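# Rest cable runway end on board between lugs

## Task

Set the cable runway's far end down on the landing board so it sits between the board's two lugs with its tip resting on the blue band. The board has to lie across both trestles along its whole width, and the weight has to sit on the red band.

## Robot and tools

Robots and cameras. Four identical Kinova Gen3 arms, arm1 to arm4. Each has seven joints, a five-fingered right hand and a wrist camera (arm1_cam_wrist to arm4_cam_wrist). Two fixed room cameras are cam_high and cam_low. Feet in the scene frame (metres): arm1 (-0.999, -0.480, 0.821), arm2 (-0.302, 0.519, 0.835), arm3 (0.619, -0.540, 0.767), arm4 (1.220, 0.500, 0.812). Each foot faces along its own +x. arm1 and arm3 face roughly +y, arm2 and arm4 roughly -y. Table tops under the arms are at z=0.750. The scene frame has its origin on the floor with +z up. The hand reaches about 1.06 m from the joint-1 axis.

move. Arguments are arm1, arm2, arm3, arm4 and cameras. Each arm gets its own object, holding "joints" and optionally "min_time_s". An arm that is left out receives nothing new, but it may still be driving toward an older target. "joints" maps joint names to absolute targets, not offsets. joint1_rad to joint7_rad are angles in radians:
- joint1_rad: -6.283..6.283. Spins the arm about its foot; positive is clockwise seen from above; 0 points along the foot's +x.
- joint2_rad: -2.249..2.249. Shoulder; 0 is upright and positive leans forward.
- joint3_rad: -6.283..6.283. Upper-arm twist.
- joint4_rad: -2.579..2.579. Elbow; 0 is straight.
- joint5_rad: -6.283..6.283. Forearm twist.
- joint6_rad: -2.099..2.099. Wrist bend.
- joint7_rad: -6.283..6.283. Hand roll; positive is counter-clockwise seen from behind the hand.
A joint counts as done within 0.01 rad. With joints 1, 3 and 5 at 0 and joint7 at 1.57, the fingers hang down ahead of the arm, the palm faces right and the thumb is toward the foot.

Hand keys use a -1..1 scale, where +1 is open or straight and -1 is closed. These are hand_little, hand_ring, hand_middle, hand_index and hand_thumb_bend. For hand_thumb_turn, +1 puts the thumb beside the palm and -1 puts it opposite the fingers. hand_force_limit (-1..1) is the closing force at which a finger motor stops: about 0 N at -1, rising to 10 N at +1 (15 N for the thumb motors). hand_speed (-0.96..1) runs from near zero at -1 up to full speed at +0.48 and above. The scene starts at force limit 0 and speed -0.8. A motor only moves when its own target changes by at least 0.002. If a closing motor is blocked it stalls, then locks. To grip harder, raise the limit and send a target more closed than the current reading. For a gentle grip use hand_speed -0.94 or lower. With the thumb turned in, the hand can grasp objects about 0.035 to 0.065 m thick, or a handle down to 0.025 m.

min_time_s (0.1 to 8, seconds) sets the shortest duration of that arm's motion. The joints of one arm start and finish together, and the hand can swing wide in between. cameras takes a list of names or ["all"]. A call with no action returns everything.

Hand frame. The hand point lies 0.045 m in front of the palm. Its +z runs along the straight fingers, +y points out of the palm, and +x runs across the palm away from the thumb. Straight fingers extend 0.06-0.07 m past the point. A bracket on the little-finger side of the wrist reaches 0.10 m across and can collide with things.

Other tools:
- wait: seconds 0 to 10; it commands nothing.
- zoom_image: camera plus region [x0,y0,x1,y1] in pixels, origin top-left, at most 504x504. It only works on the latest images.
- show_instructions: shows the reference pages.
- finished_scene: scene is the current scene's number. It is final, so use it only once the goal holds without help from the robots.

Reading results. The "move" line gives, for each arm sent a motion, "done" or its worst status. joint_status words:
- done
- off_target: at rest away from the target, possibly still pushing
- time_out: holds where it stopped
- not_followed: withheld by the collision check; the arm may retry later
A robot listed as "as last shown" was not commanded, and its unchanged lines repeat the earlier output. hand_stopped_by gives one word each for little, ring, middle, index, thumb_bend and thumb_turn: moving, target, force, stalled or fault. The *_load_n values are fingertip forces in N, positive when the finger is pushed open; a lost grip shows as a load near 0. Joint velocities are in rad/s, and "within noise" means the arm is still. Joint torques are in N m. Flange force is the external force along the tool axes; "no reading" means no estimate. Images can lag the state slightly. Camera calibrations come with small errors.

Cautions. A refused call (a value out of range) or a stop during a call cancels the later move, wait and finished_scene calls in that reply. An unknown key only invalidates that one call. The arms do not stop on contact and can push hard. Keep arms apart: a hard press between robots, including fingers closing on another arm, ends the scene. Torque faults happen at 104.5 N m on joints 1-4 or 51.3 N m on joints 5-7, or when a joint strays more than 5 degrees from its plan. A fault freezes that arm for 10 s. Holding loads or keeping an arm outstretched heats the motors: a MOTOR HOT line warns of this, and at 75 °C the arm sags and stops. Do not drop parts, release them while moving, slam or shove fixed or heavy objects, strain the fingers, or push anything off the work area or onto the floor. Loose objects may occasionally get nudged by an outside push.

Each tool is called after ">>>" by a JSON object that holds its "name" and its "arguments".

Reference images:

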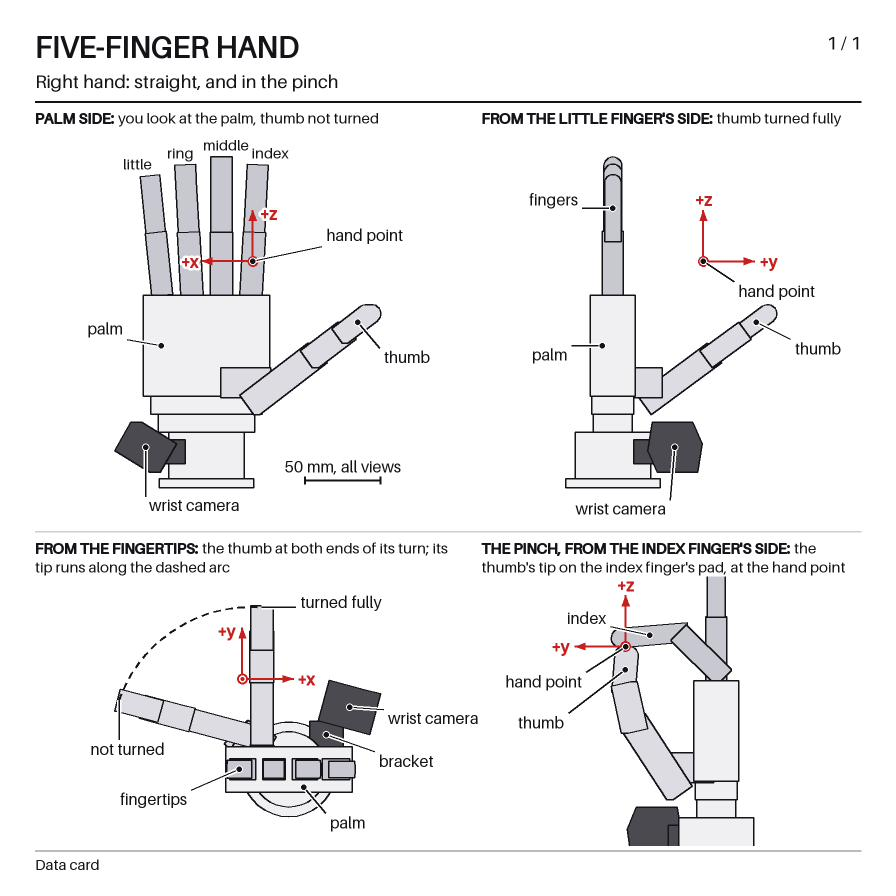

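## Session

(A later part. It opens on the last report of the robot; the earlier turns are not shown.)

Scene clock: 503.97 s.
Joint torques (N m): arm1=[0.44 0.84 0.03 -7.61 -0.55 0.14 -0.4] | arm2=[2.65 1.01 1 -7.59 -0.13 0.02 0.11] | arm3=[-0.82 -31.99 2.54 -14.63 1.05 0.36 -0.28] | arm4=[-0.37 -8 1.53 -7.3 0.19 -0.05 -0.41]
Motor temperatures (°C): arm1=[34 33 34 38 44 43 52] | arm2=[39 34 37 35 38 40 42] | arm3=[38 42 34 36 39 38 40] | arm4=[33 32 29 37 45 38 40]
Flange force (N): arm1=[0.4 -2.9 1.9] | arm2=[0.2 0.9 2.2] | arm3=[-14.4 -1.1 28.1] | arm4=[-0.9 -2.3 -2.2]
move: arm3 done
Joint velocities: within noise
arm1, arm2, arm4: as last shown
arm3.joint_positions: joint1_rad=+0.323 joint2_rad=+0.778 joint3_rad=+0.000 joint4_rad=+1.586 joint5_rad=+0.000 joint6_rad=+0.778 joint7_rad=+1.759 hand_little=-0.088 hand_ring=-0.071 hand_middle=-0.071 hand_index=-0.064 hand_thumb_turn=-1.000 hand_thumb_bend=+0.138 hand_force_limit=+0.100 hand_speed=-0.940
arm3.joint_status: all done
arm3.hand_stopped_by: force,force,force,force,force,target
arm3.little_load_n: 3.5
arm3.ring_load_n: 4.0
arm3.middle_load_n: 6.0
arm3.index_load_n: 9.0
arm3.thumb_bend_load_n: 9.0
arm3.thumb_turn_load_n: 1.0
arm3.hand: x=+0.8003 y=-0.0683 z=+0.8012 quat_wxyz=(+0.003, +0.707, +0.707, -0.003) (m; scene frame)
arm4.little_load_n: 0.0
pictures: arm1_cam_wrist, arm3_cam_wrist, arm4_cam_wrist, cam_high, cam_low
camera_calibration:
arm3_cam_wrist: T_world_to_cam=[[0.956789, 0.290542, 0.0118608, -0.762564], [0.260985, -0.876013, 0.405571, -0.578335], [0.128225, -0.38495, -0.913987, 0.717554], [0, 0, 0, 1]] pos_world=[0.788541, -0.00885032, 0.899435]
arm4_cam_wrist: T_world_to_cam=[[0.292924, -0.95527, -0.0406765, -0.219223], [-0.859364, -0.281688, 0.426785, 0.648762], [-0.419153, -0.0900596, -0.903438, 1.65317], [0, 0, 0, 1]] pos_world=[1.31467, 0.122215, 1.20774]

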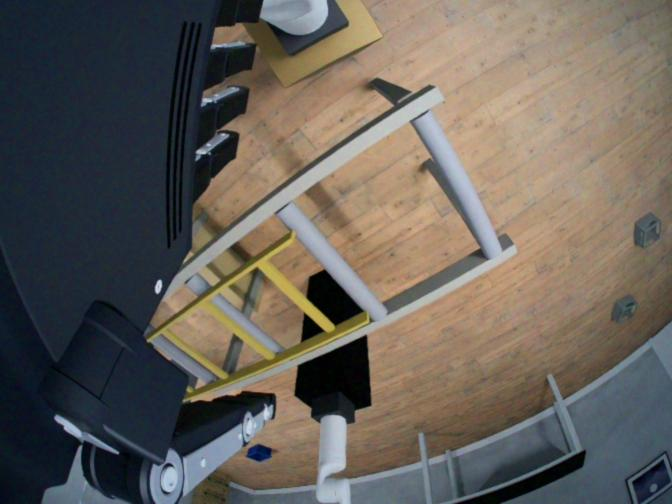

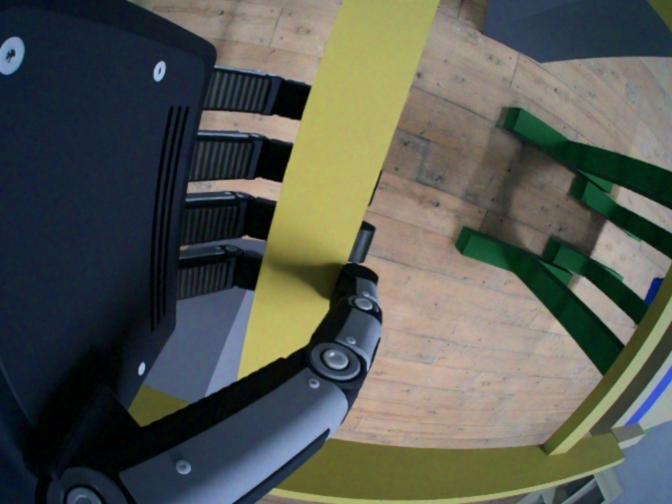

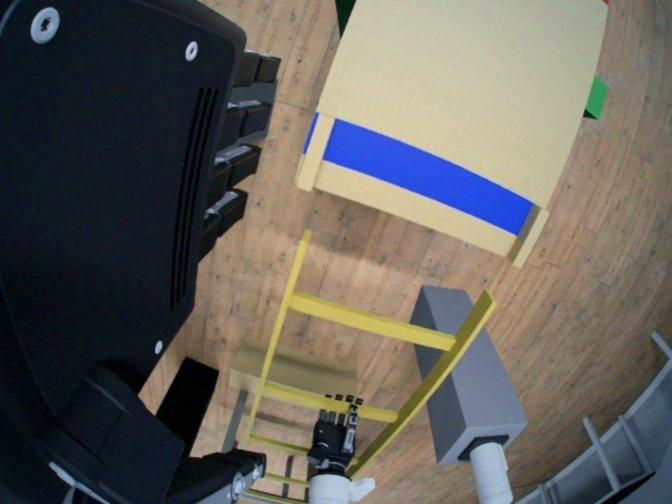

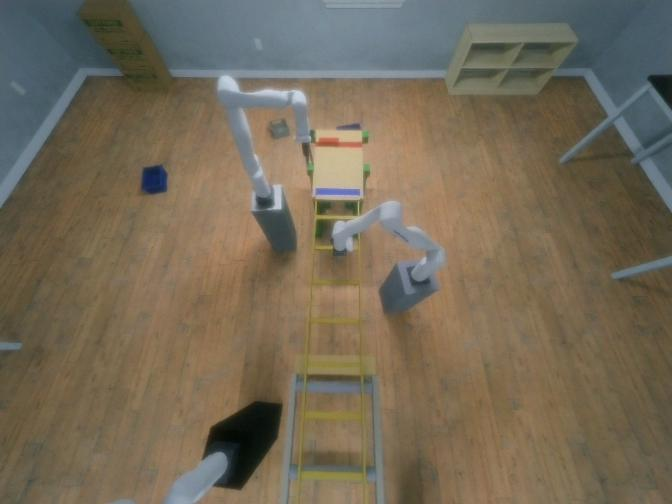

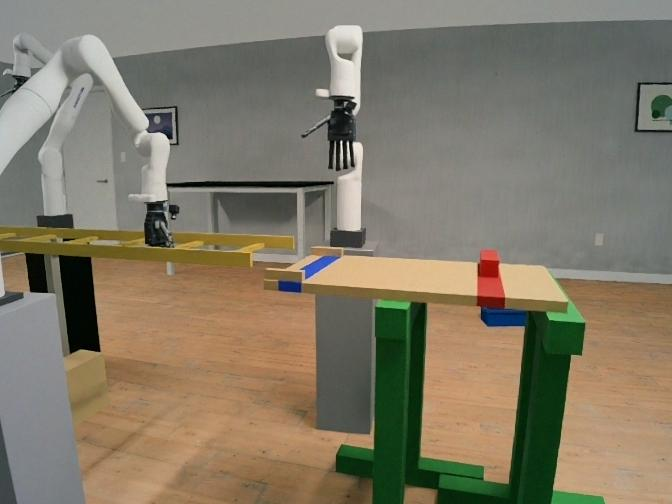

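>>> {"name": "move", "arguments": {"arm3": {"joints": {"joint1_rad": 0.3712, "joint2_rad": 0.7853, "joint4_rad": 1.5687, "joint6_rad": 0.7876, "joint7_rad": 1.8073}, "min_time_s": 1.5}, "cameras": []}}

>>> {"name": "move", "arguments": {"arm3": {"joints": {"joint1_rad": 0.3712, "joint2_rad": 0.7575, "joint4_rad": 1.5579, "joint6_rad": 0.8262, "joint7_rad": 1.8073}, "min_time_s": 2}, "cameras": ["arm3_cam_wrist", "arm4_cam_wrist", "arm1_cam_wrist", "cam_high", "cam_low"]}}

>>> {"name": "zoom_image", "arguments": {"camera": "cam_low", "region": [200, 200, 360, 320]}}

>>> {"name": "zoom_image", "arguments": {"camera": "cam_high", "region": [290, 160, 390, 260]}}

Scene clock: 616.83 s.
Joint torques (N m): arm1=[0.43 0.8 0.1 -7.62 -0.54 0.15 -0.4] | arm2=[2.58 1.08 1.03 -7.51 -0.1 0.02 0.11] | arm3=[-0.58 -32.24 2.83 -14.11 1.18 0.81 -0.26] | arm4=[-0.33 -7.99 1.49 -7.28 0.21 -0.03 -0.42]
Motor temperatures (°C): arm1=[34 32 34 38 44 43 52] | arm2=[39 34 37 35 38 40 42] | arm3=[38 41 34 37 39 38 40] | arm4=[33 32 29 37 45 38 40]
Flange force (N): arm1=[0.5 -2.7 1.9] | arm2=[0.3 1.1 2.0] | arm3=[-13.0 -1.9 28.7] | arm4=[-0.9 -2.2 -2.3]
move: arm3 done
Joint velocities: within noise
arm1, arm2, arm4: as last shown
arm3.joint_positions: joint1_rad=+0.371 joint2_rad=+0.785 joint3_rad=+0.000 joint4_rad=+1.569 joint5_rad=+0.000 joint6_rad=+0.788 joint7_rad=+1.807 hand_little=-0.088 hand_ring=-0.071 hand_middle=-0.071 hand_index=-0.064 hand_thumb_turn=-1.000 hand_thumb_bend=+0.138 hand_force_limit=+0.100 hand_speed=-0.940
arm3.joint_status: all done
arm3.hand_stopped_by: force,force,force,force,force,target
arm3.little_load_n: 4.0
arm3.ring_load_n: 3.5
arm3.middle_load_n: 6.0
arm3.index_load_n: 9.0
arm3.thumb_bend_load_n: 8.5
arm3.thumb_turn_load_n: 1.0
arm3.hand: x=+0.8253 y=-0.0703 z=+0.8013 quat_wxyz=(+0.003, +0.707, +0.707, -0.003) (m; scene frame)
arm4.index_load_n: 0.5
pictures: none
No camera images: "cameras" was empty.

Scene clock: 619.13 s.
Joint torques (N m): arm1=[0.36 0.76 0.1 -7.65 -0.54 0.15 -0.41] | arm2=[2.65 1.05 1.02 -7.58 -0.11 0.05 0.11] | arm3=[-0.68 -32.58 2.67 -15.73 1.28 0.19 -0.2] | arm4=[-0.34 -7.9 1.52 -7.28 0.22 -0.06 -0.4]
Motor temperatures (°C): arm1=[34 32 34 38 44 43 52] | arm2=[39 34 37 35 38 40 42] | arm3=[38 41 34 37 39 38 40] | arm4=[33 32 29 37 45 38 40]
Flange force (N): arm1=[0.4 -2.7 2.0] | arm2=[0.2 0.9 2.3] | arm3=[-15.3 -2.5 29.3] | arm4=[-0.9 -2.5 -2.4]
move: arm3 done
Joint velocities: within noise
arm1.joint_positions: joint1_rad=+0.331 joint2_rad=-0.389 joint3_rad=-0.071 joint4_rad=+1.538 joint5_rad=-0.035 joint6_rad=+2.034 joint7_rad=-2.097 hand_little=+1.000 hand_ring=+1.000 hand_middle=+1.000 hand_index=+1.000 hand_thumb_turn=+1.000 hand_thumb_bend=+1.000 hand_force_limit=+0.000 hand_speed=-0.800
arm1.joint_status: not commanded
arm1.hand_stopped_by: target,target,target,target,target,target
arm1.little_load_n: 0.0
arm1.ring_load_n: 0.0
arm1.middle_load_n: 0.0
arm1.index_load_n: 0.0
arm1.thumb_bend_load_n: -0.5
arm1.thumb_turn_load_n: 0.0
arm1.hand: x=-0.9596 y=-0.3152 z=+1.3012 quat_wxyz=(+0.013, +0.323, -0.946, +0.012) (m; scene frame)
arm2.joint_positions: joint1_rad=+0.353 joint2_rad=-0.445 joint3_rad=-0.126 joint4_rad=+1.491 joint5_rad=-0.040 joint6_rad=+1.995 joint7_rad=-1.769 hand_little=+1.000 hand_ring=+1.000 hand_middle=+1.000 hand_index=+1.000 hand_thumb_turn=+1.000 hand_thumb_bend=+1.000 hand_force_limit=+0.000 hand_speed=-0.800
arm2.joint_status: not commanded
arm2.hand_stopped_by: target,target,target,target,target,target
arm2.little_load_n: 0.0
arm2.ring_load_n: 0.0
arm2.middle_load_n: 0.0
arm2.index_load_n: 0.0
arm2.thumb_bend_load_n: 0.0
arm2.thumb_turn_load_n: 0.0
arm2.hand: x=-0.3094 y=+0.3478 z=+1.3398 quat_wxyz=(-0.025, -0.866, -0.497, +0.043) (m; scene frame)
arm3.joint_positions: joint1_rad=+0.371 joint2_rad=+0.758 joint3_rad=+0.000 joint4_rad=+1.558 joint5_rad=+0.000 joint6_rad=+0.826 joint7_rad=+1.807 hand_little=-0.088 hand_ring=-0.071 hand_middle=-0.071 hand_index=-0.064 hand_thumb_turn=-1.000 hand_thumb_bend=+0.138 hand_force_limit=+0.100 hand_speed=-0.940
arm3.joint_status: all done
arm3.hand_stopped_by: force,force,force,force,force,target
arm3.little_load_n: 3.5
arm3.ring_load_n: 4.0
arm3.middle_load_n: 6.5
arm3.index_load_n: 9.5
arm3.thumb_bend_load_n: 9.0
arm3.thumb_turn_load_n: 1.5
arm3.hand: x=+0.8253 y=-0.0702 z=+0.8182 quat_wxyz=(+0.003, +0.707, +0.707, -0.003) (m; scene frame)
arm4: as last shown
arm4.index_load_n: 0.0
pictures: arm1_cam_wrist, arm3_cam_wrist, arm4_cam_wrist, cam_high, cam_low
camera_calibration:
arm3_cam_wrist: T_world_to_cam=[[0.956786, 0.290551, 0.0118871, -0.786156], [0.261, -0.876063, 0.405454, -0.593365], [0.128219, -0.38483, -0.914038, 0.729299], [0, 0, 0, 1]] pos_world=[0.813541, -0.0107505, 0.916535]
arm4_cam_wrist: T_world_to_cam=[[0.292924, -0.95527, -0.0406765, -0.219223], [-0.859364, -0.281688, 0.426785, 0.648762], [-0.419153, -0.0900596, -0.903438, 1.65317], [0, 0, 0, 1]] pos_world=[1.31467, 0.122215, 1.20774]

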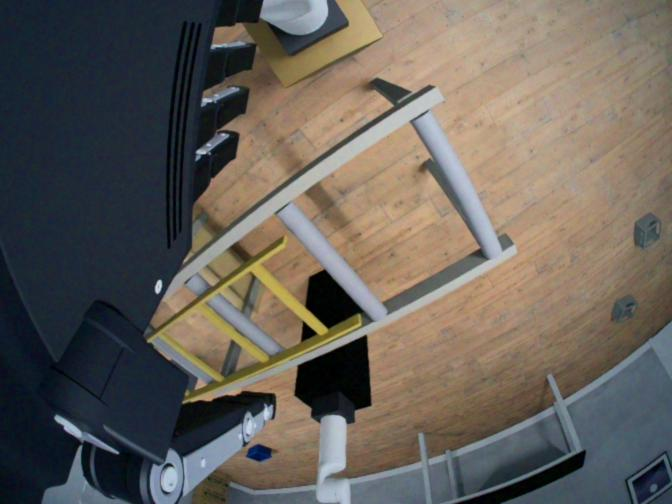

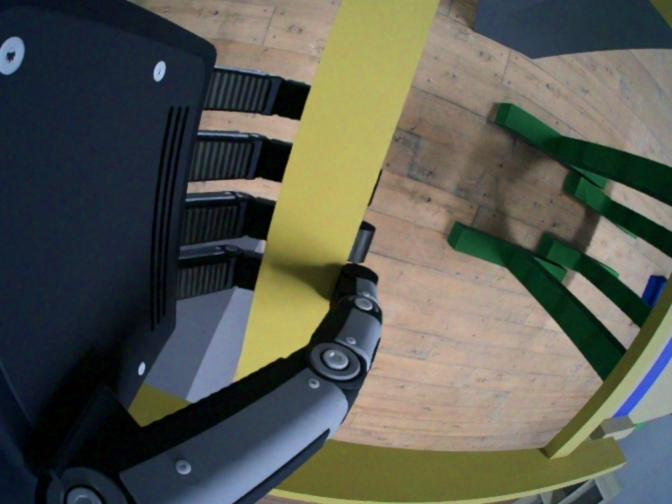

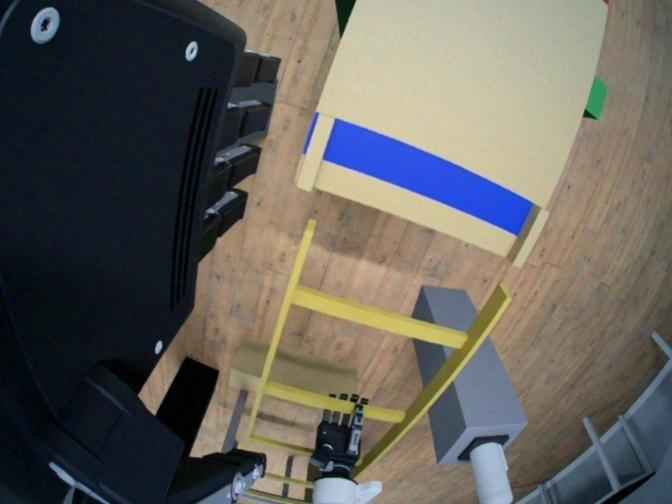

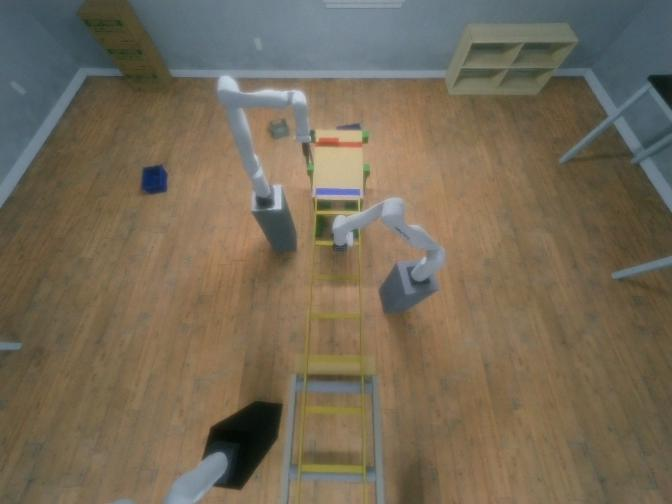

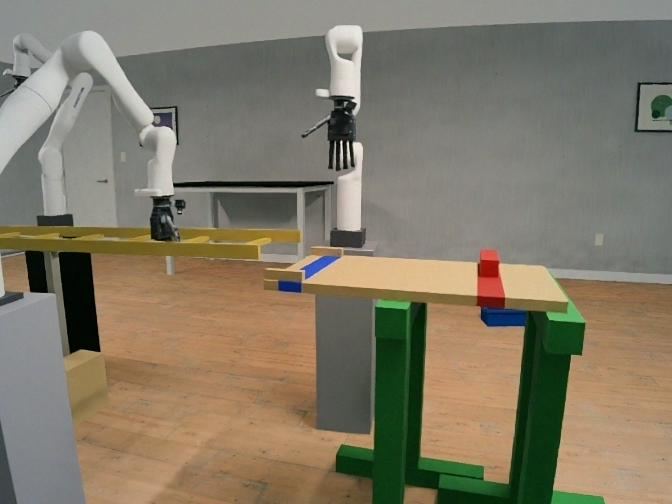

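Scaled by 3.150 from the camera's 672x504 image, which has a finer 960x720 frame.

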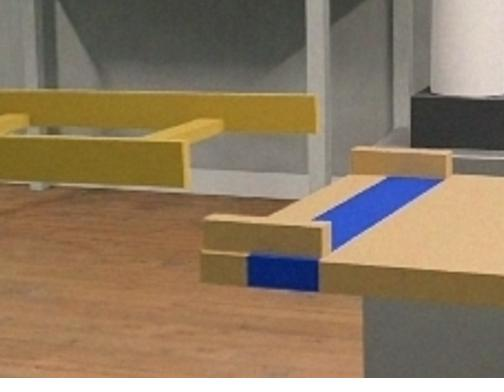

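Scaled by 5.040 from the camera's 672x504 image, which has a finer 960x720 frame.

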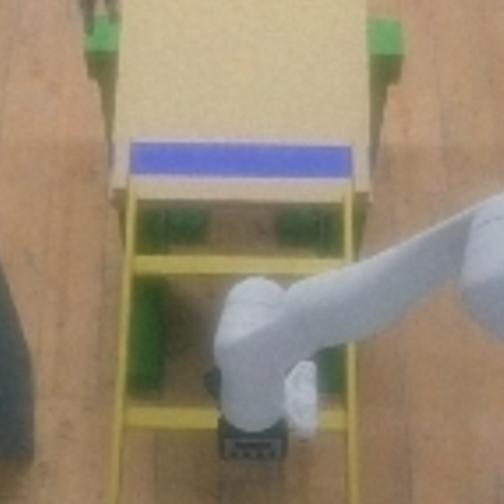

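>>> {"name": "move", "arguments": {"arm3": {"joints": {"joint1_rad": 0.5318, "joint2_rad": 0.8130, "joint4_rad": 1.4330, "joint6_rad": 0.8956, "joint7_rad": 1.9679}, "min_time_s": 2.5}, "cameras": ["arm3_cam_wrist", "arm4_cam_wrist", "cam_high", "cam_low"]}}

>>> {"name": "zoom_image", "arguments": {"camera": "cam_low", "region": [220, 210, 380, 330]}}

>>> {"name": "zoom_image", "arguments": {"camera": "cam_high", "region": [290, 160, 390, 260]}}

>>> {"name": "zoom_image", "arguments": {"camera": "arm4_cam_wrist", "region": [280, 80, 580, 305]}}

Scene clock: 636.80 s.
Joint torques (N m): arm1=[0.37 0.8 0.08 -7.65 -0.55 0.12 -0.4] | arm2=[2.55 1.01 1.02 -7.55 -0.13 0.03 0.09] | arm3=[-0.37 -35.53 3.17 -16.39 1.58 0.49 -0.24] | arm4=[-0.31 -7.94 1.5 -7.32 0.2 0 -0.39]
Motor temperatures (°C): arm1=[34 32 34 38 44 43 52] | arm2=[39 34 37 35 38 40 42] | arm3=[38 42 34 37 39 38 40] | arm4=[33 32 29 37 45 38 40]
Flange force (N): arm1=[0.5 -2.8 1.9] | arm2=[0.2 1.0 2.1] | arm3=[-14.0 -5.2 31.5] | arm4=[-0.8 -2.5 -2.1]
move: arm3 done
Joint velocities: within noise
arm1, arm2: as last shown
arm1.thumb_bend_load_n: 0.0
arm3.joint_positions: joint1_rad=+0.532 joint2_rad=+0.813 joint3_rad=+0.000 joint4_rad=+1.433 joint5_rad=+0.000 joint6_rad=+0.896 joint7_rad=+1.968 hand_little=-0.088 hand_ring=-0.071 hand_middle=-0.071 hand_index=-0.064 hand_thumb_turn=-1.000 hand_thumb_bend=+0.138 hand_force_limit=+0.100 hand_speed=-0.940
arm3.joint_status: all done
arm3.hand_stopped_by: force,force,force,force,force,target
arm3.little_load_n: 3.5
arm3.ring_load_n: 3.5
arm3.middle_load_n: 6.5
arm3.index_load_n: 10.0
arm3.thumb_bend_load_n: 9.0
arm3.thumb_turn_load_n: 1.0
arm3.hand: x=+0.9152 y=-0.0716 z=+0.8183 quat_wxyz=(+0.003, +0.707, +0.707, -0.003) (m; scene frame)
arm4.joint_positions: joint1_rad=-0.155 joint2_rad=+0.102 joint3_rad=+0.000 joint4_rad=+1.756 joint5_rad=+0.000 joint6_rad=+1.284 joint7_rad=-3.385 hand_little=+1.000 hand_ring=+1.000 hand_middle=+1.000 hand_index=+1.000 hand_thumb_turn=+1.000 hand_thumb_bend=+1.000 hand_force_limit=+0.000 hand_speed=-0.800
arm4.joint_status: not commanded
arm4.hand_stopped_by: target,target,target,target,target,target
arm4.little_load_n: 0.0
arm4.ring_load_n: 0.0
arm4.middle_load_n: 0.0
arm4.index_load_n: -0.5
arm4.thumb_bend_load_n: 0.0
arm4.thumb_turn_load_n: 0.0
arm4.hand: x=+1.2512 y=+0.1028 z=+1.1086 quat_wxyz=(-0.006, -1.000, +0.000, +0.006) (m; scene frame)
pictures: arm3_cam_wrist, arm4_cam_wrist, cam_high, cam_low
camera_calibration:
arm3_cam_wrist: T_world_to_cam=[[0.956811, 0.290467, 0.0119248, -0.871822], [0.260908, -0.87609, 0.405453, -0.617973], [0.128218, -0.384831, -0.914038, 0.717235], [0, 0, 0, 1]] pos_world=[0.903441, -0.0121509, 0.916535]
arm4_cam_wrist: T_world_to_cam=[[0.292924, -0.95527, -0.0406765, -0.219223], [-0.859364, -0.281688, 0.426785, 0.648762], [-0.419153, -0.0900596, -0.903438, 1.65317], [0, 0, 0, 1]] pos_world=[1.31467, 0.122215, 1.20774]

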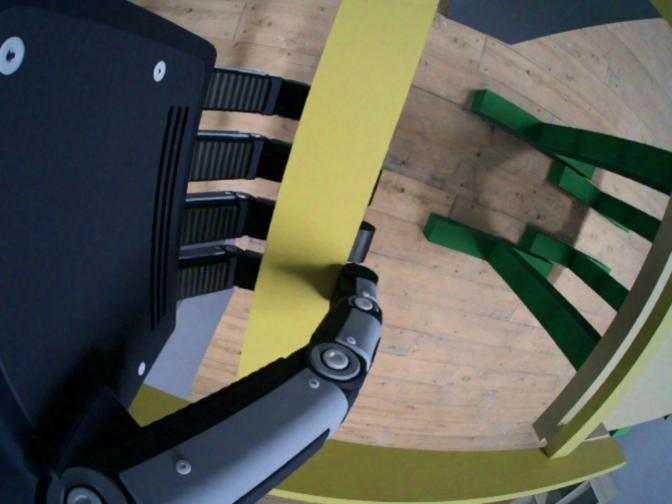

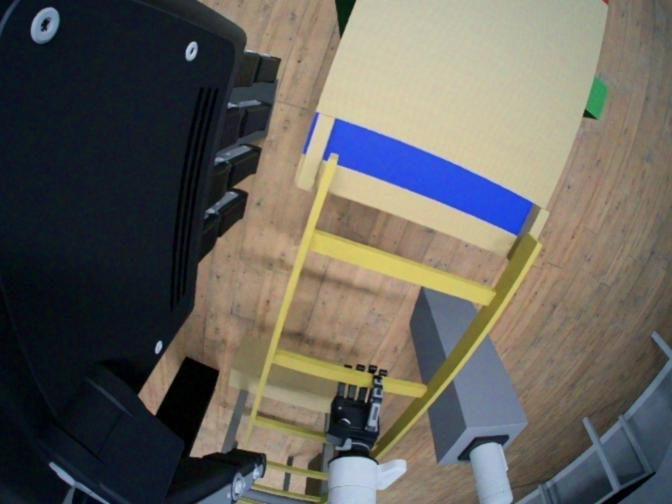

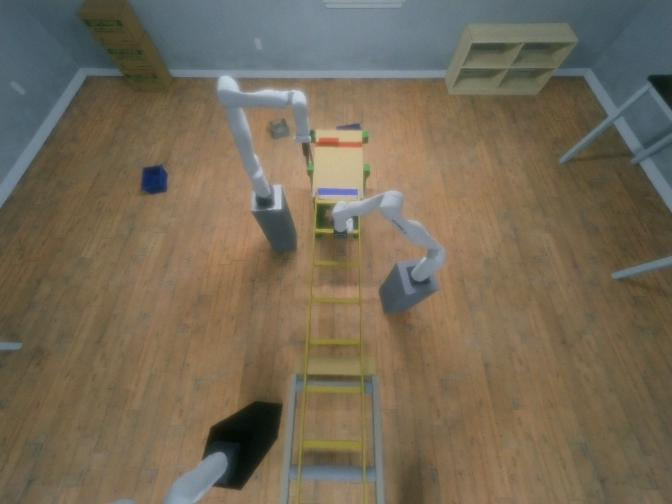

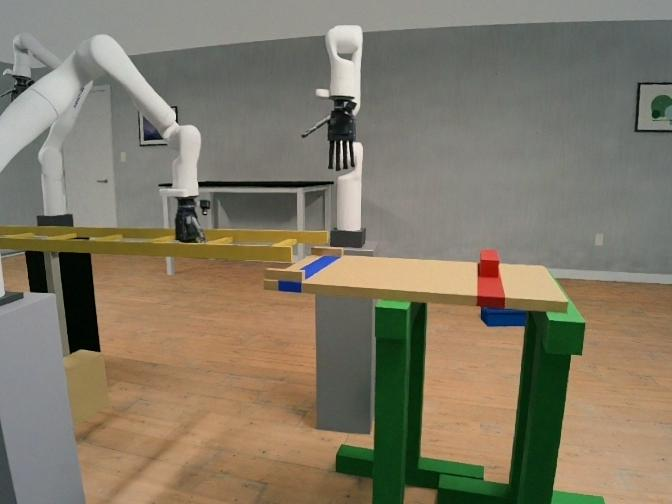

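Scaled by 3.150 from the camera's 672x504 image, which has a finer 960x720 frame.

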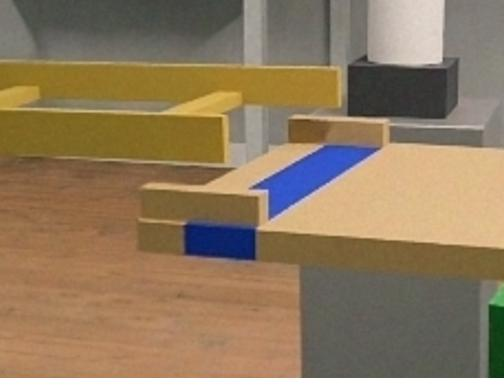

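Scaled by 5.040 from the camera's 672x504 image, which has a finer 960x720 frame.

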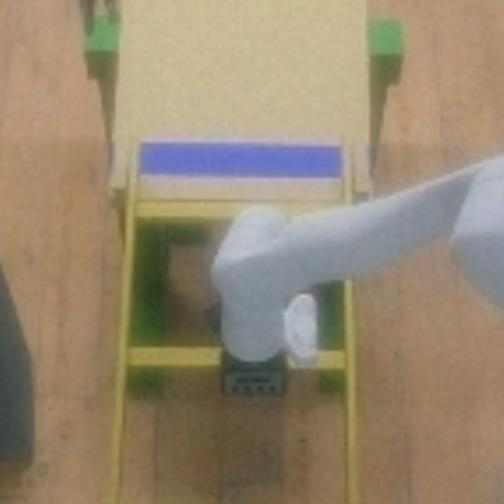

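Scaled by 1.680 from the camera's 672x504 image, which has a finer 960x720 frame.

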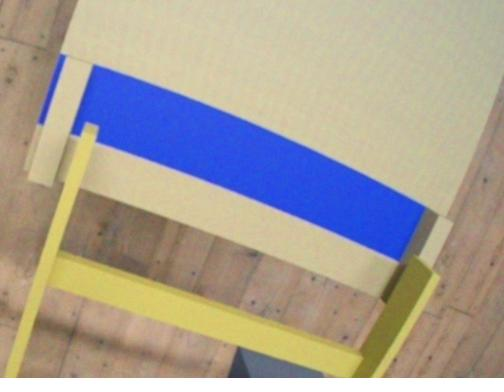

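>>> {"name": "move", "arguments": {"arm3": {"joints": {"joint1_rad": 0.5464, "joint2_rad": 0.8169, "joint4_rad": 1.4242, "joint6_rad": 0.9005, "joint7_rad": 1.9825}, "min_time_s": 1.5}, "cameras": ["arm4_cam_wrist", "cam_high", "cam_low"]}}

>>> {"name": "zoom_image", "arguments": {"camera": "arm4_cam_wrist", "region": [280, 80, 430, 230]}}

>>> {"name": "zoom_image", "arguments": {"camera": "arm4_cam_wrist", "region": [450, 160, 600, 310]}}

>>> {"name": "zoom_image", "arguments": {"camera": "cam_low", "region": [220, 210, 380, 330]}}

Scene clock: 689.30 s.
Joint torques (N m): arm1=[0.41 0.81 0.08 -7.61 -0.54 0.15 -0.4] | arm2=[2.64 1.02 1.03 -7.58 -0.12 0.07 0.11] | arm3=[-0.35 -35.77 3.2 -16.49 1.69 0.47 -0.17] | arm4=[-0.36 -7.91 1.51 -7.3 0.23 -0.01 -0.35]
Motor temperatures (°C): arm1=[34 32 34 38 44 43 52] | arm2=[39 34 37 35 38 40 42] | arm3=[38 42 34 38 39 38 40] | arm4=[33 32 29 36 45 37 40]
Flange force (N): arm1=[0.5 -2.7 1.9] | arm2=[0.2 1.0 2.3] | arm3=[-13.9 -5.5 31.7] | arm4=[-0.8 -2.5 -2.2]
move: arm3 done
Joint velocities: within noise
arm1, arm2, arm4: as last shown
arm3.joint_positions: joint1_rad=+0.546 joint2_rad=+0.817 joint3_rad=+0.000 joint4_rad=+1.424 joint5_rad=+0.000 joint6_rad=+0.900 joint7_rad=+1.982 hand_little=-0.088 hand_ring=-0.071 hand_middle=-0.071 hand_index=-0.064 hand_thumb_turn=-1.000 hand_thumb_bend=+0.138 hand_force_limit=+0.100 hand_speed=-0.940
arm3.joint_status: all done
arm3.hand_stopped_by: force,force,force,force,force,target
arm3.little_load_n: 3.0
arm3.ring_load_n: 3.5
arm3.middle_load_n: 6.5
arm3.index_load_n: 10.0
arm3.thumb_bend_load_n: 9.0
arm3.thumb_turn_load_n: 1.0
arm3.hand: x=+0.9233 y=-0.0732 z=+0.8183 quat_wxyz=(+0.003, +0.707, +0.707, -0.003) (m; scene frame)
arm4.index_load_n: 0.0
pictures: arm4_cam_wrist, cam_high, cam_low
camera_calibration:
arm4_cam_wrist: T_world_to_cam=[[0.292924, -0.95527, -0.0406765, -0.219223], [-0.859364, -0.281688, 0.426785, 0.648762], [-0.419153, -0.0900596, -0.903438, 1.65317], [0, 0, 0, 1]] pos_world=[1.31467, 0.122215, 1.20774]

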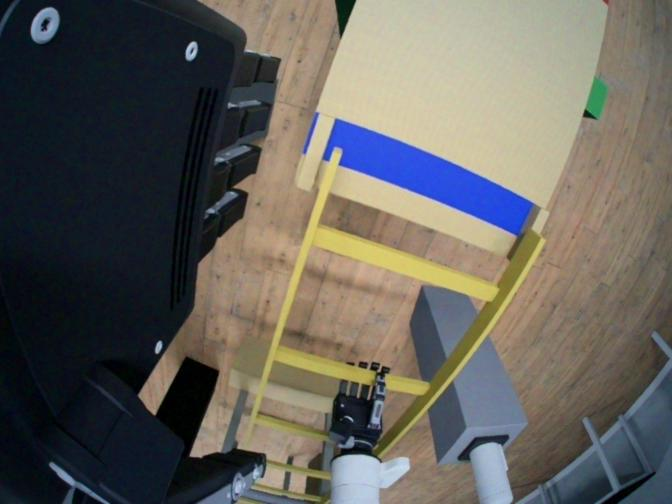

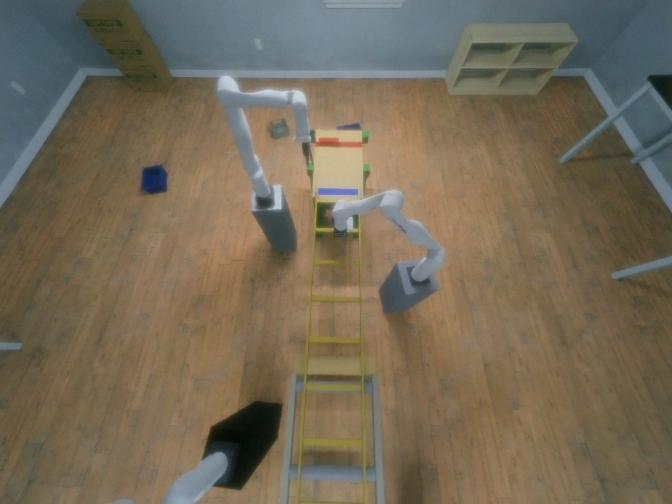

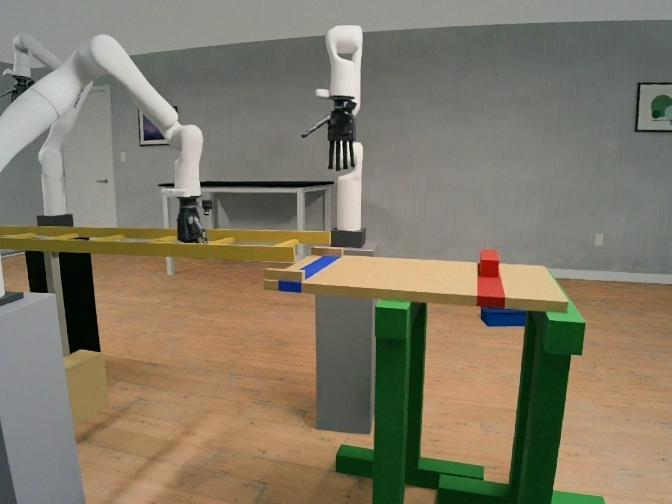

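Scaled by 3.360 from the camera's 672x504 image, which has a finer 960x720 frame.

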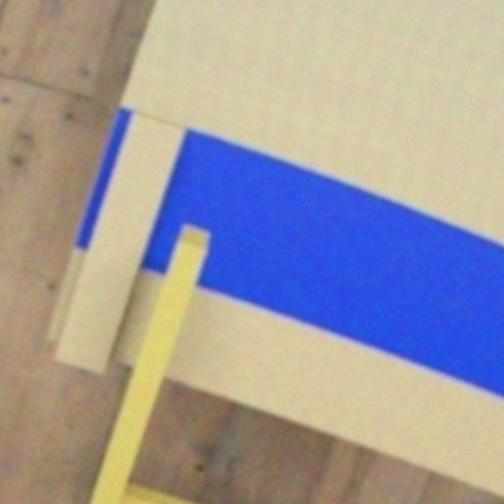

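Scaled by 3.360 from the camera's 672x504 image, which has a finer 960x720 frame.

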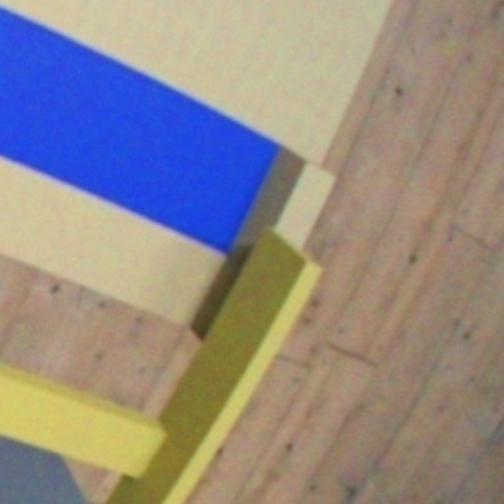

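Scaled by 3.150 from the camera's 672x504 image, which has a finer 960x720 frame.

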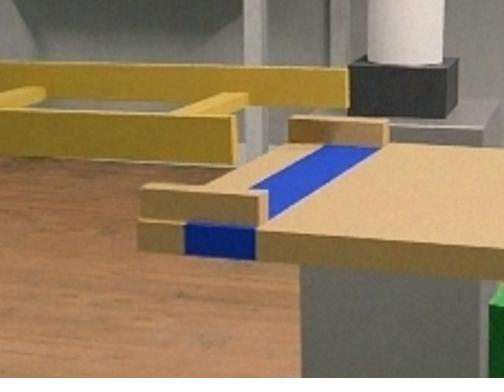

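>>> {"name": "move", "arguments": {"arm3": {"joints": {"joint1_rad": 0.5457, "joint2_rad": 0.8460, "joint4_rad": 1.4318, "joint6_rad": 0.8638, "joint7_rad": 1.9818}, "min_time_s": 2.5}, "cameras": ["arm4_cam_wrist", "cam_low"]}}

>>> {"name": "zoom_image", "arguments": {"camera": "arm4_cam_wrist", "region": [280, 80, 430, 230]}}

>>> {"name": "zoom_image", "arguments": {"camera": "arm4_cam_wrist", "region": [450, 160, 600, 310]}}

>>> {"name": "zoom_image", "arguments": {"camera": "cam_low", "region": [220, 210, 380, 330]}}

Scene clock: 713.63 s.
Joint torques (N m): arm1=[0.4 0.78 0.05 -7.65 -0.54 0.11 -0.38] | arm2=[2.59 1.04 1.05 -7.55 -0.15 0 0.13] | arm3=[-1.7 -36.23 2.17 -16.78 1.21 0.09 -0.13] | arm4=[-0.33 -7.95 1.46 -7.28 0.23 -0.02 -0.4]
Motor temperatures (°C): arm1=[34 32 34 38 44 43 52] | arm2=[39 34 37 35 38 40 42] | arm3=[38 42 34 38 39 38 40] | arm4=[33 32 29 36 45 37 40]
Flange force (N): arm1=[0.5 -2.8 1.9] | arm2=[0.3 1.1 2.0] | arm3=[-16.3 -4.0 31.1] | arm4=[-0.9 -2.3 -2.2]
move: arm3 done
Joint velocities: within noise
arm1, arm2, arm4: as last shown
arm3.joint_positions: joint1_rad=+0.546 joint2_rad=+0.846 joint3_rad=+0.000 joint4_rad=+1.432 joint5_rad=+0.000 joint6_rad=+0.864 joint7_rad=+1.982 hand_little=-0.088 hand_ring=-0.071 hand_middle=-0.071 hand_index=-0.064 hand_thumb_turn=-1.000 hand_thumb_bend=+0.138 hand_force_limit=+0.100 hand_speed=-0.940
arm3.joint_status: all done
arm3.hand_stopped_by: force,force,force,force,force,target
arm3.little_load_n: 3.0
arm3.ring_load_n: 3.0
arm3.middle_load_n: 6.0
arm3.index_load_n: 9.5
arm3.thumb_bend_load_n: 9.5
arm3.thumb_turn_load_n: 1.5
arm3.hand: x=+0.9233 y=-0.0723 z=+0.8003 quat_wxyz=(+0.003, +0.707, +0.707, -0.003) (m; scene frame)
arm4.thumb_bend_load_n: -0.5
pictures: arm4_cam_wrist, cam_low
camera_calibration:
arm4_cam_wrist: T_world_to_cam=[[0.292924, -0.95527, -0.0406765, -0.219223], [-0.859364, -0.281688, 0.426785, 0.648762], [-0.419153, -0.0900596, -0.903438, 1.65317], [0, 0, 0, 1]] pos_world=[1.31467, 0.122215, 1.20774]

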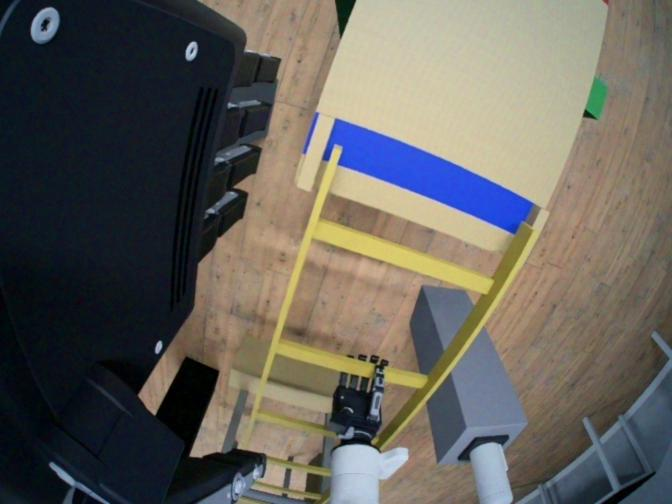

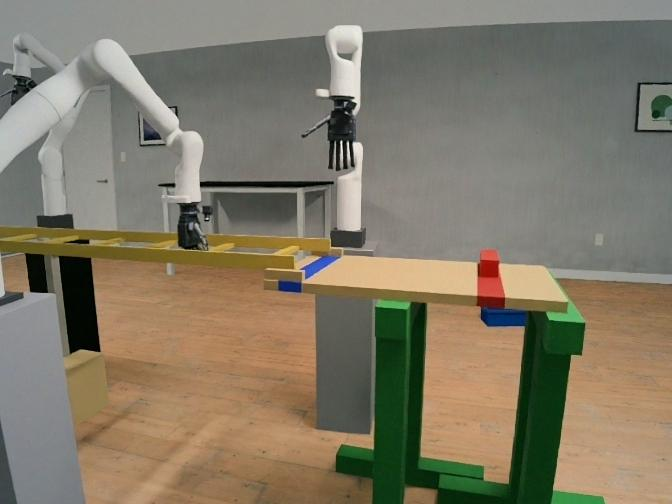

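Scaled by 3.360 from the camera's 672x504 image, which has a finer 960x720 frame.

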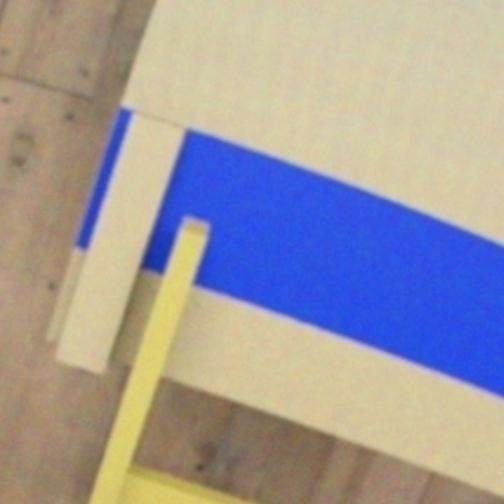

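Scaled by 3.360 from the camera's 672x504 image, which has a finer 960x720 frame.

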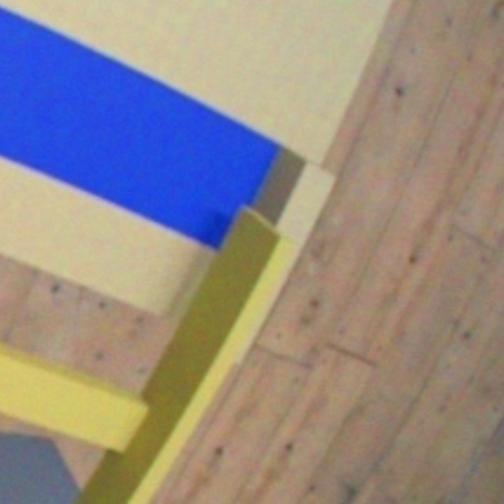

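Scaled by 3.150 from the camera's 672x504 image, which has a finer 960x720 frame.

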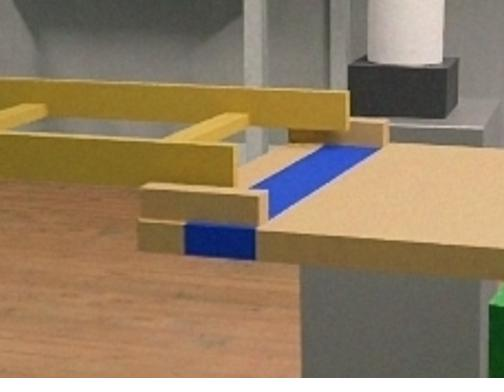

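>>> {"name": "move", "arguments": {"arm3": {"joints": {"joint1_rad": 0.5457, "joint2_rad": 0.8618, "joint4_rad": 1.4372, "joint6_rad": 0.8426, "joint7_rad": 1.9818}, "min_time_s": 2}, "cameras": ["arm4_cam_wrist", "cam_low", "cam_high"]}}

>>> {"name": "zoom_image", "arguments": {"camera": "arm4_cam_wrist", "region": [280, 80, 580, 305]}}

>>> {"name": "zoom_image", "arguments": {"camera": "cam_low", "region": [240, 220, 360, 310]}}

Scene clock: 726.07 s.
Joint torques (N m): arm1=[0.41 0.82 0.07 -7.64 -0.55 0.14 -0.38] | arm2=[2.67 1.07 1 -7.6 -0.13 0.03 0.12] | arm3=[-1.47 -30.37 1.86 -13.61 0.91 0.23 -0.15] | arm4=[-0.28 -7.99 1.46 -7.28 0.21 -0.03 -0.41]
Motor temperatures (°C): arm1=[34 32 34 38 44 42 52] | arm2=[39 34 37 35 38 40 42] | arm3=[38 42 34 38 39 38 40] | arm4=[33 32 29 36 45 37 40]
Flange force (N): arm1=[0.5 -2.7 1.9] | arm2=[0.3 0.9 2.3] | arm3=[-14.8 -3.7 20.2] | arm4=[-0.9 -2.3 -2.3]
move: arm3 done
Joint velocities: within noise
arm1, arm2, arm4: as last shown
arm3.joint_positions: joint1_rad=+0.546 joint2_rad=+0.862 joint3_rad=+0.000 joint4_rad=+1.437 joint5_rad=+0.000 joint6_rad=+0.843 joint7_rad=+1.982 hand_little=-0.088 hand_ring=-0.071 hand_middle=-0.071 hand_index=-0.064 hand_thumb_turn=-1.000 hand_thumb_bend=+0.138 hand_force_limit=+0.100 hand_speed=-0.940
arm3.joint_status: all done
arm3.hand_stopped_by: force,force,force,force,force,target
arm3.little_load_n: 2.0
arm3.ring_load_n: 1.5
arm3.middle_load_n: 4.0
arm3.index_load_n: 7.5
arm3.thumb_bend_load_n: 10.0
arm3.thumb_turn_load_n: 1.5
arm3.hand: x=+0.9233 y=-0.0724 z=+0.7903 quat_wxyz=(+0.003, +0.707, +0.707, -0.003) (m; scene frame)
pictures: arm4_cam_wrist, cam_high, cam_low
camera_calibration:
arm4_cam_wrist: T_world_to_cam=[[0.292924, -0.95527, -0.0406765, -0.219223], [-0.859364, -0.281688, 0.426785, 0.648762], [-0.419153, -0.0900596, -0.903438, 1.65317], [0, 0, 0, 1]] pos_world=[1.31467, 0.122215, 1.20774]

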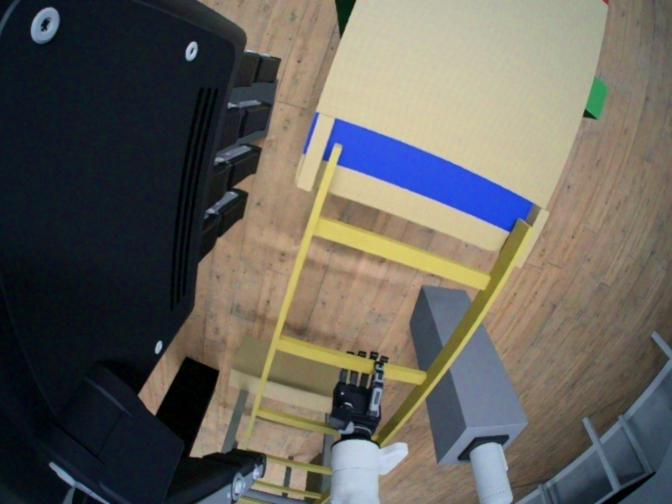

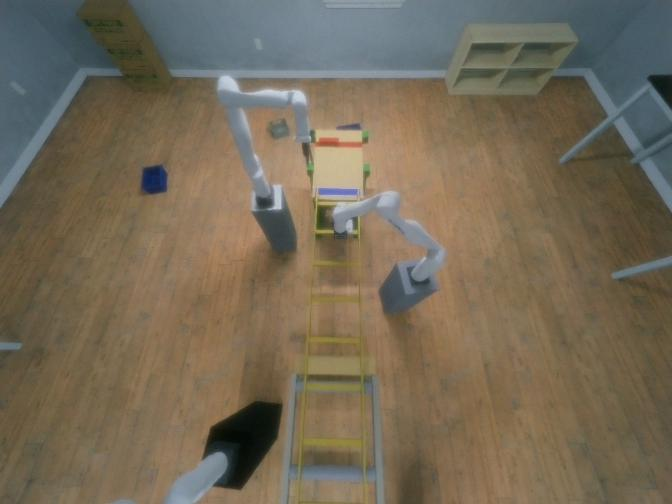

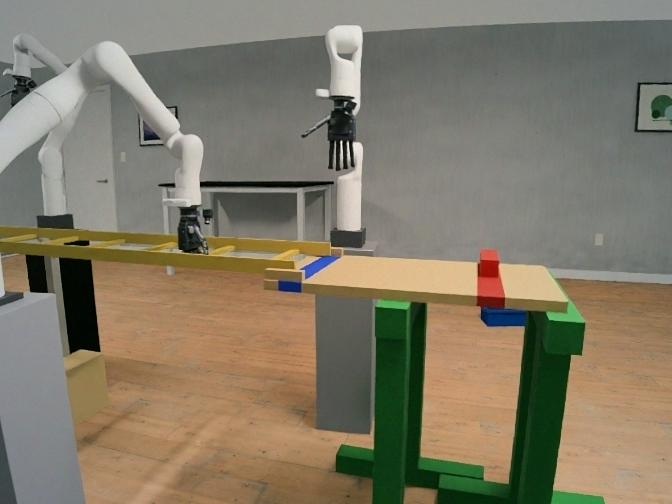

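Scaled by 1.680 from the camera's 672x504 image, which has a finer 960x720 frame.

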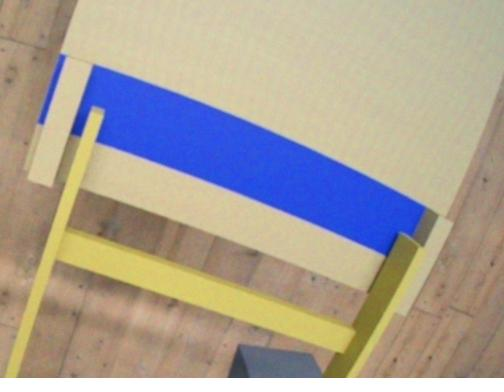

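Scaled by 4.200 from the camera's 672x504 image, which has a finer 960x720 frame.

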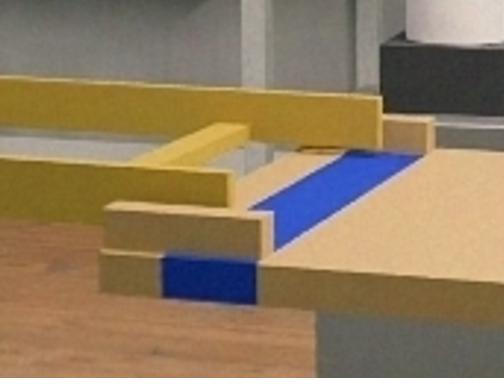

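>>> {"name": "move", "arguments": {"arm3": {"joints": {"joint2_rad": 0.8699, "joint4_rad": 1.4395, "joint6_rad": 0.8322}, "min_time_s": 1.5}, "cameras": ["cam_low", "arm4_cam_wrist"]}}

>>> {"name": "zoom_image", "arguments": {"camera": "cam_low", "region": [240, 220, 360, 310]}}

Scene clock: 735.93 s.
Joint torques (N m): arm1=[0.41 0.82 0.05 -7.62 -0.54 0.13 -0.39] | arm2=[2.64 0.98 0.99 -7.59 -0.11 0.02 0.1] | arm3=[-1.49 -25.63 1.5 -13.06 0.78 -0.87 0.06] | arm4=[-0.32 -7.97 1.51 -7.3 0.23 0 -0.37]
Motor temperatures (°C): arm1=[34 32 34 38 44 42 52] | arm2=[39 34 37 35 38 40 42] | arm3=[38 42 34 37 39 38 40] | arm4=[33 32 29 36 45 37 40]
Flange force (N): arm1=[0.5 -2.8 1.9] | arm2=[0.1 0.8 2.2] | arm3=[-18.2 -5.8 9.9] | arm4=[-0.8 -2.4 -2.1]
move: arm3 done
Joint velocities: within noise
arm1, arm2, arm4: as last shown
arm3.joint_positions: joint1_rad=+0.546 joint2_rad=+0.870 joint3_rad=+0.000 joint4_rad=+1.439 joint5_rad=+0.000 joint6_rad=+0.832 joint7_rad=+1.982 hand_little=-0.088 hand_ring=-0.071 hand_middle=-0.071 hand_index=-0.064 hand_thumb_turn=-1.000 hand_thumb_bend=+0.138 hand_force_limit=+0.100 hand_speed=-0.940
arm3.joint_status: all done
arm3.hand_stopped_by: force,force,force,force,force,target
arm3.little_load_n: 1.0
arm3.ring_load_n: 0.5
arm3.middle_load_n: 3.0
arm3.index_load_n: 6.0
arm3.thumb_bend_load_n: 9.5
arm3.thumb_turn_load_n: 1.5
arm3.hand: x=+0.9234 y=-0.0724 z=+0.7853 quat_wxyz=(+0.003, +0.707, +0.707, -0.003) (m; scene frame)
arm4.thumb_bend_load_n: 0.0
pictures: arm4_cam_wrist, cam_low
camera_calibration:
arm4_cam_wrist: T_world_to_cam=[[0.292924, -0.95527, -0.0406765, -0.219223], [-0.859364, -0.281688, 0.426785, 0.648762], [-0.419153, -0.0900596, -0.903438, 1.65317], [0, 0, 0, 1]] pos_world=[1.31467, 0.122215, 1.20774]

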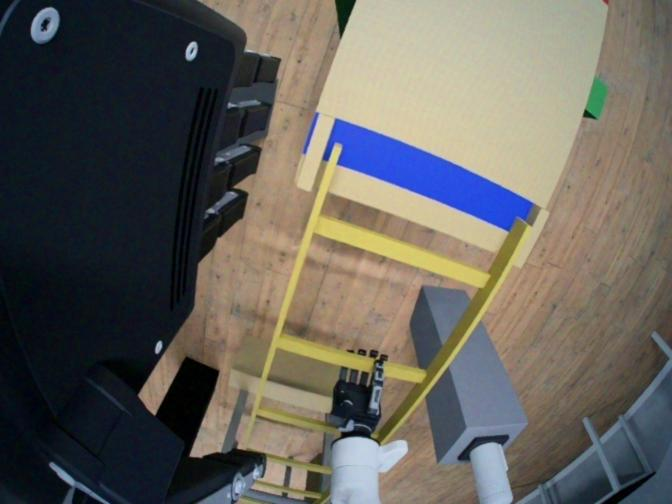

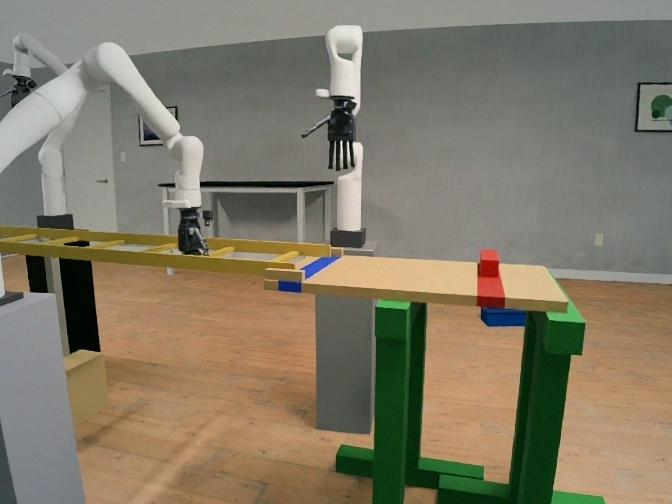

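Scaled by 4.200 from the camera's 672x504 image, which has a finer 960x720 frame.

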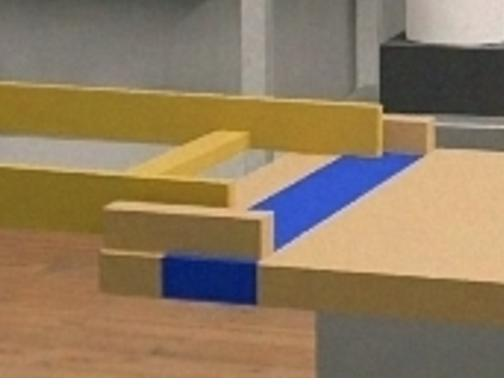

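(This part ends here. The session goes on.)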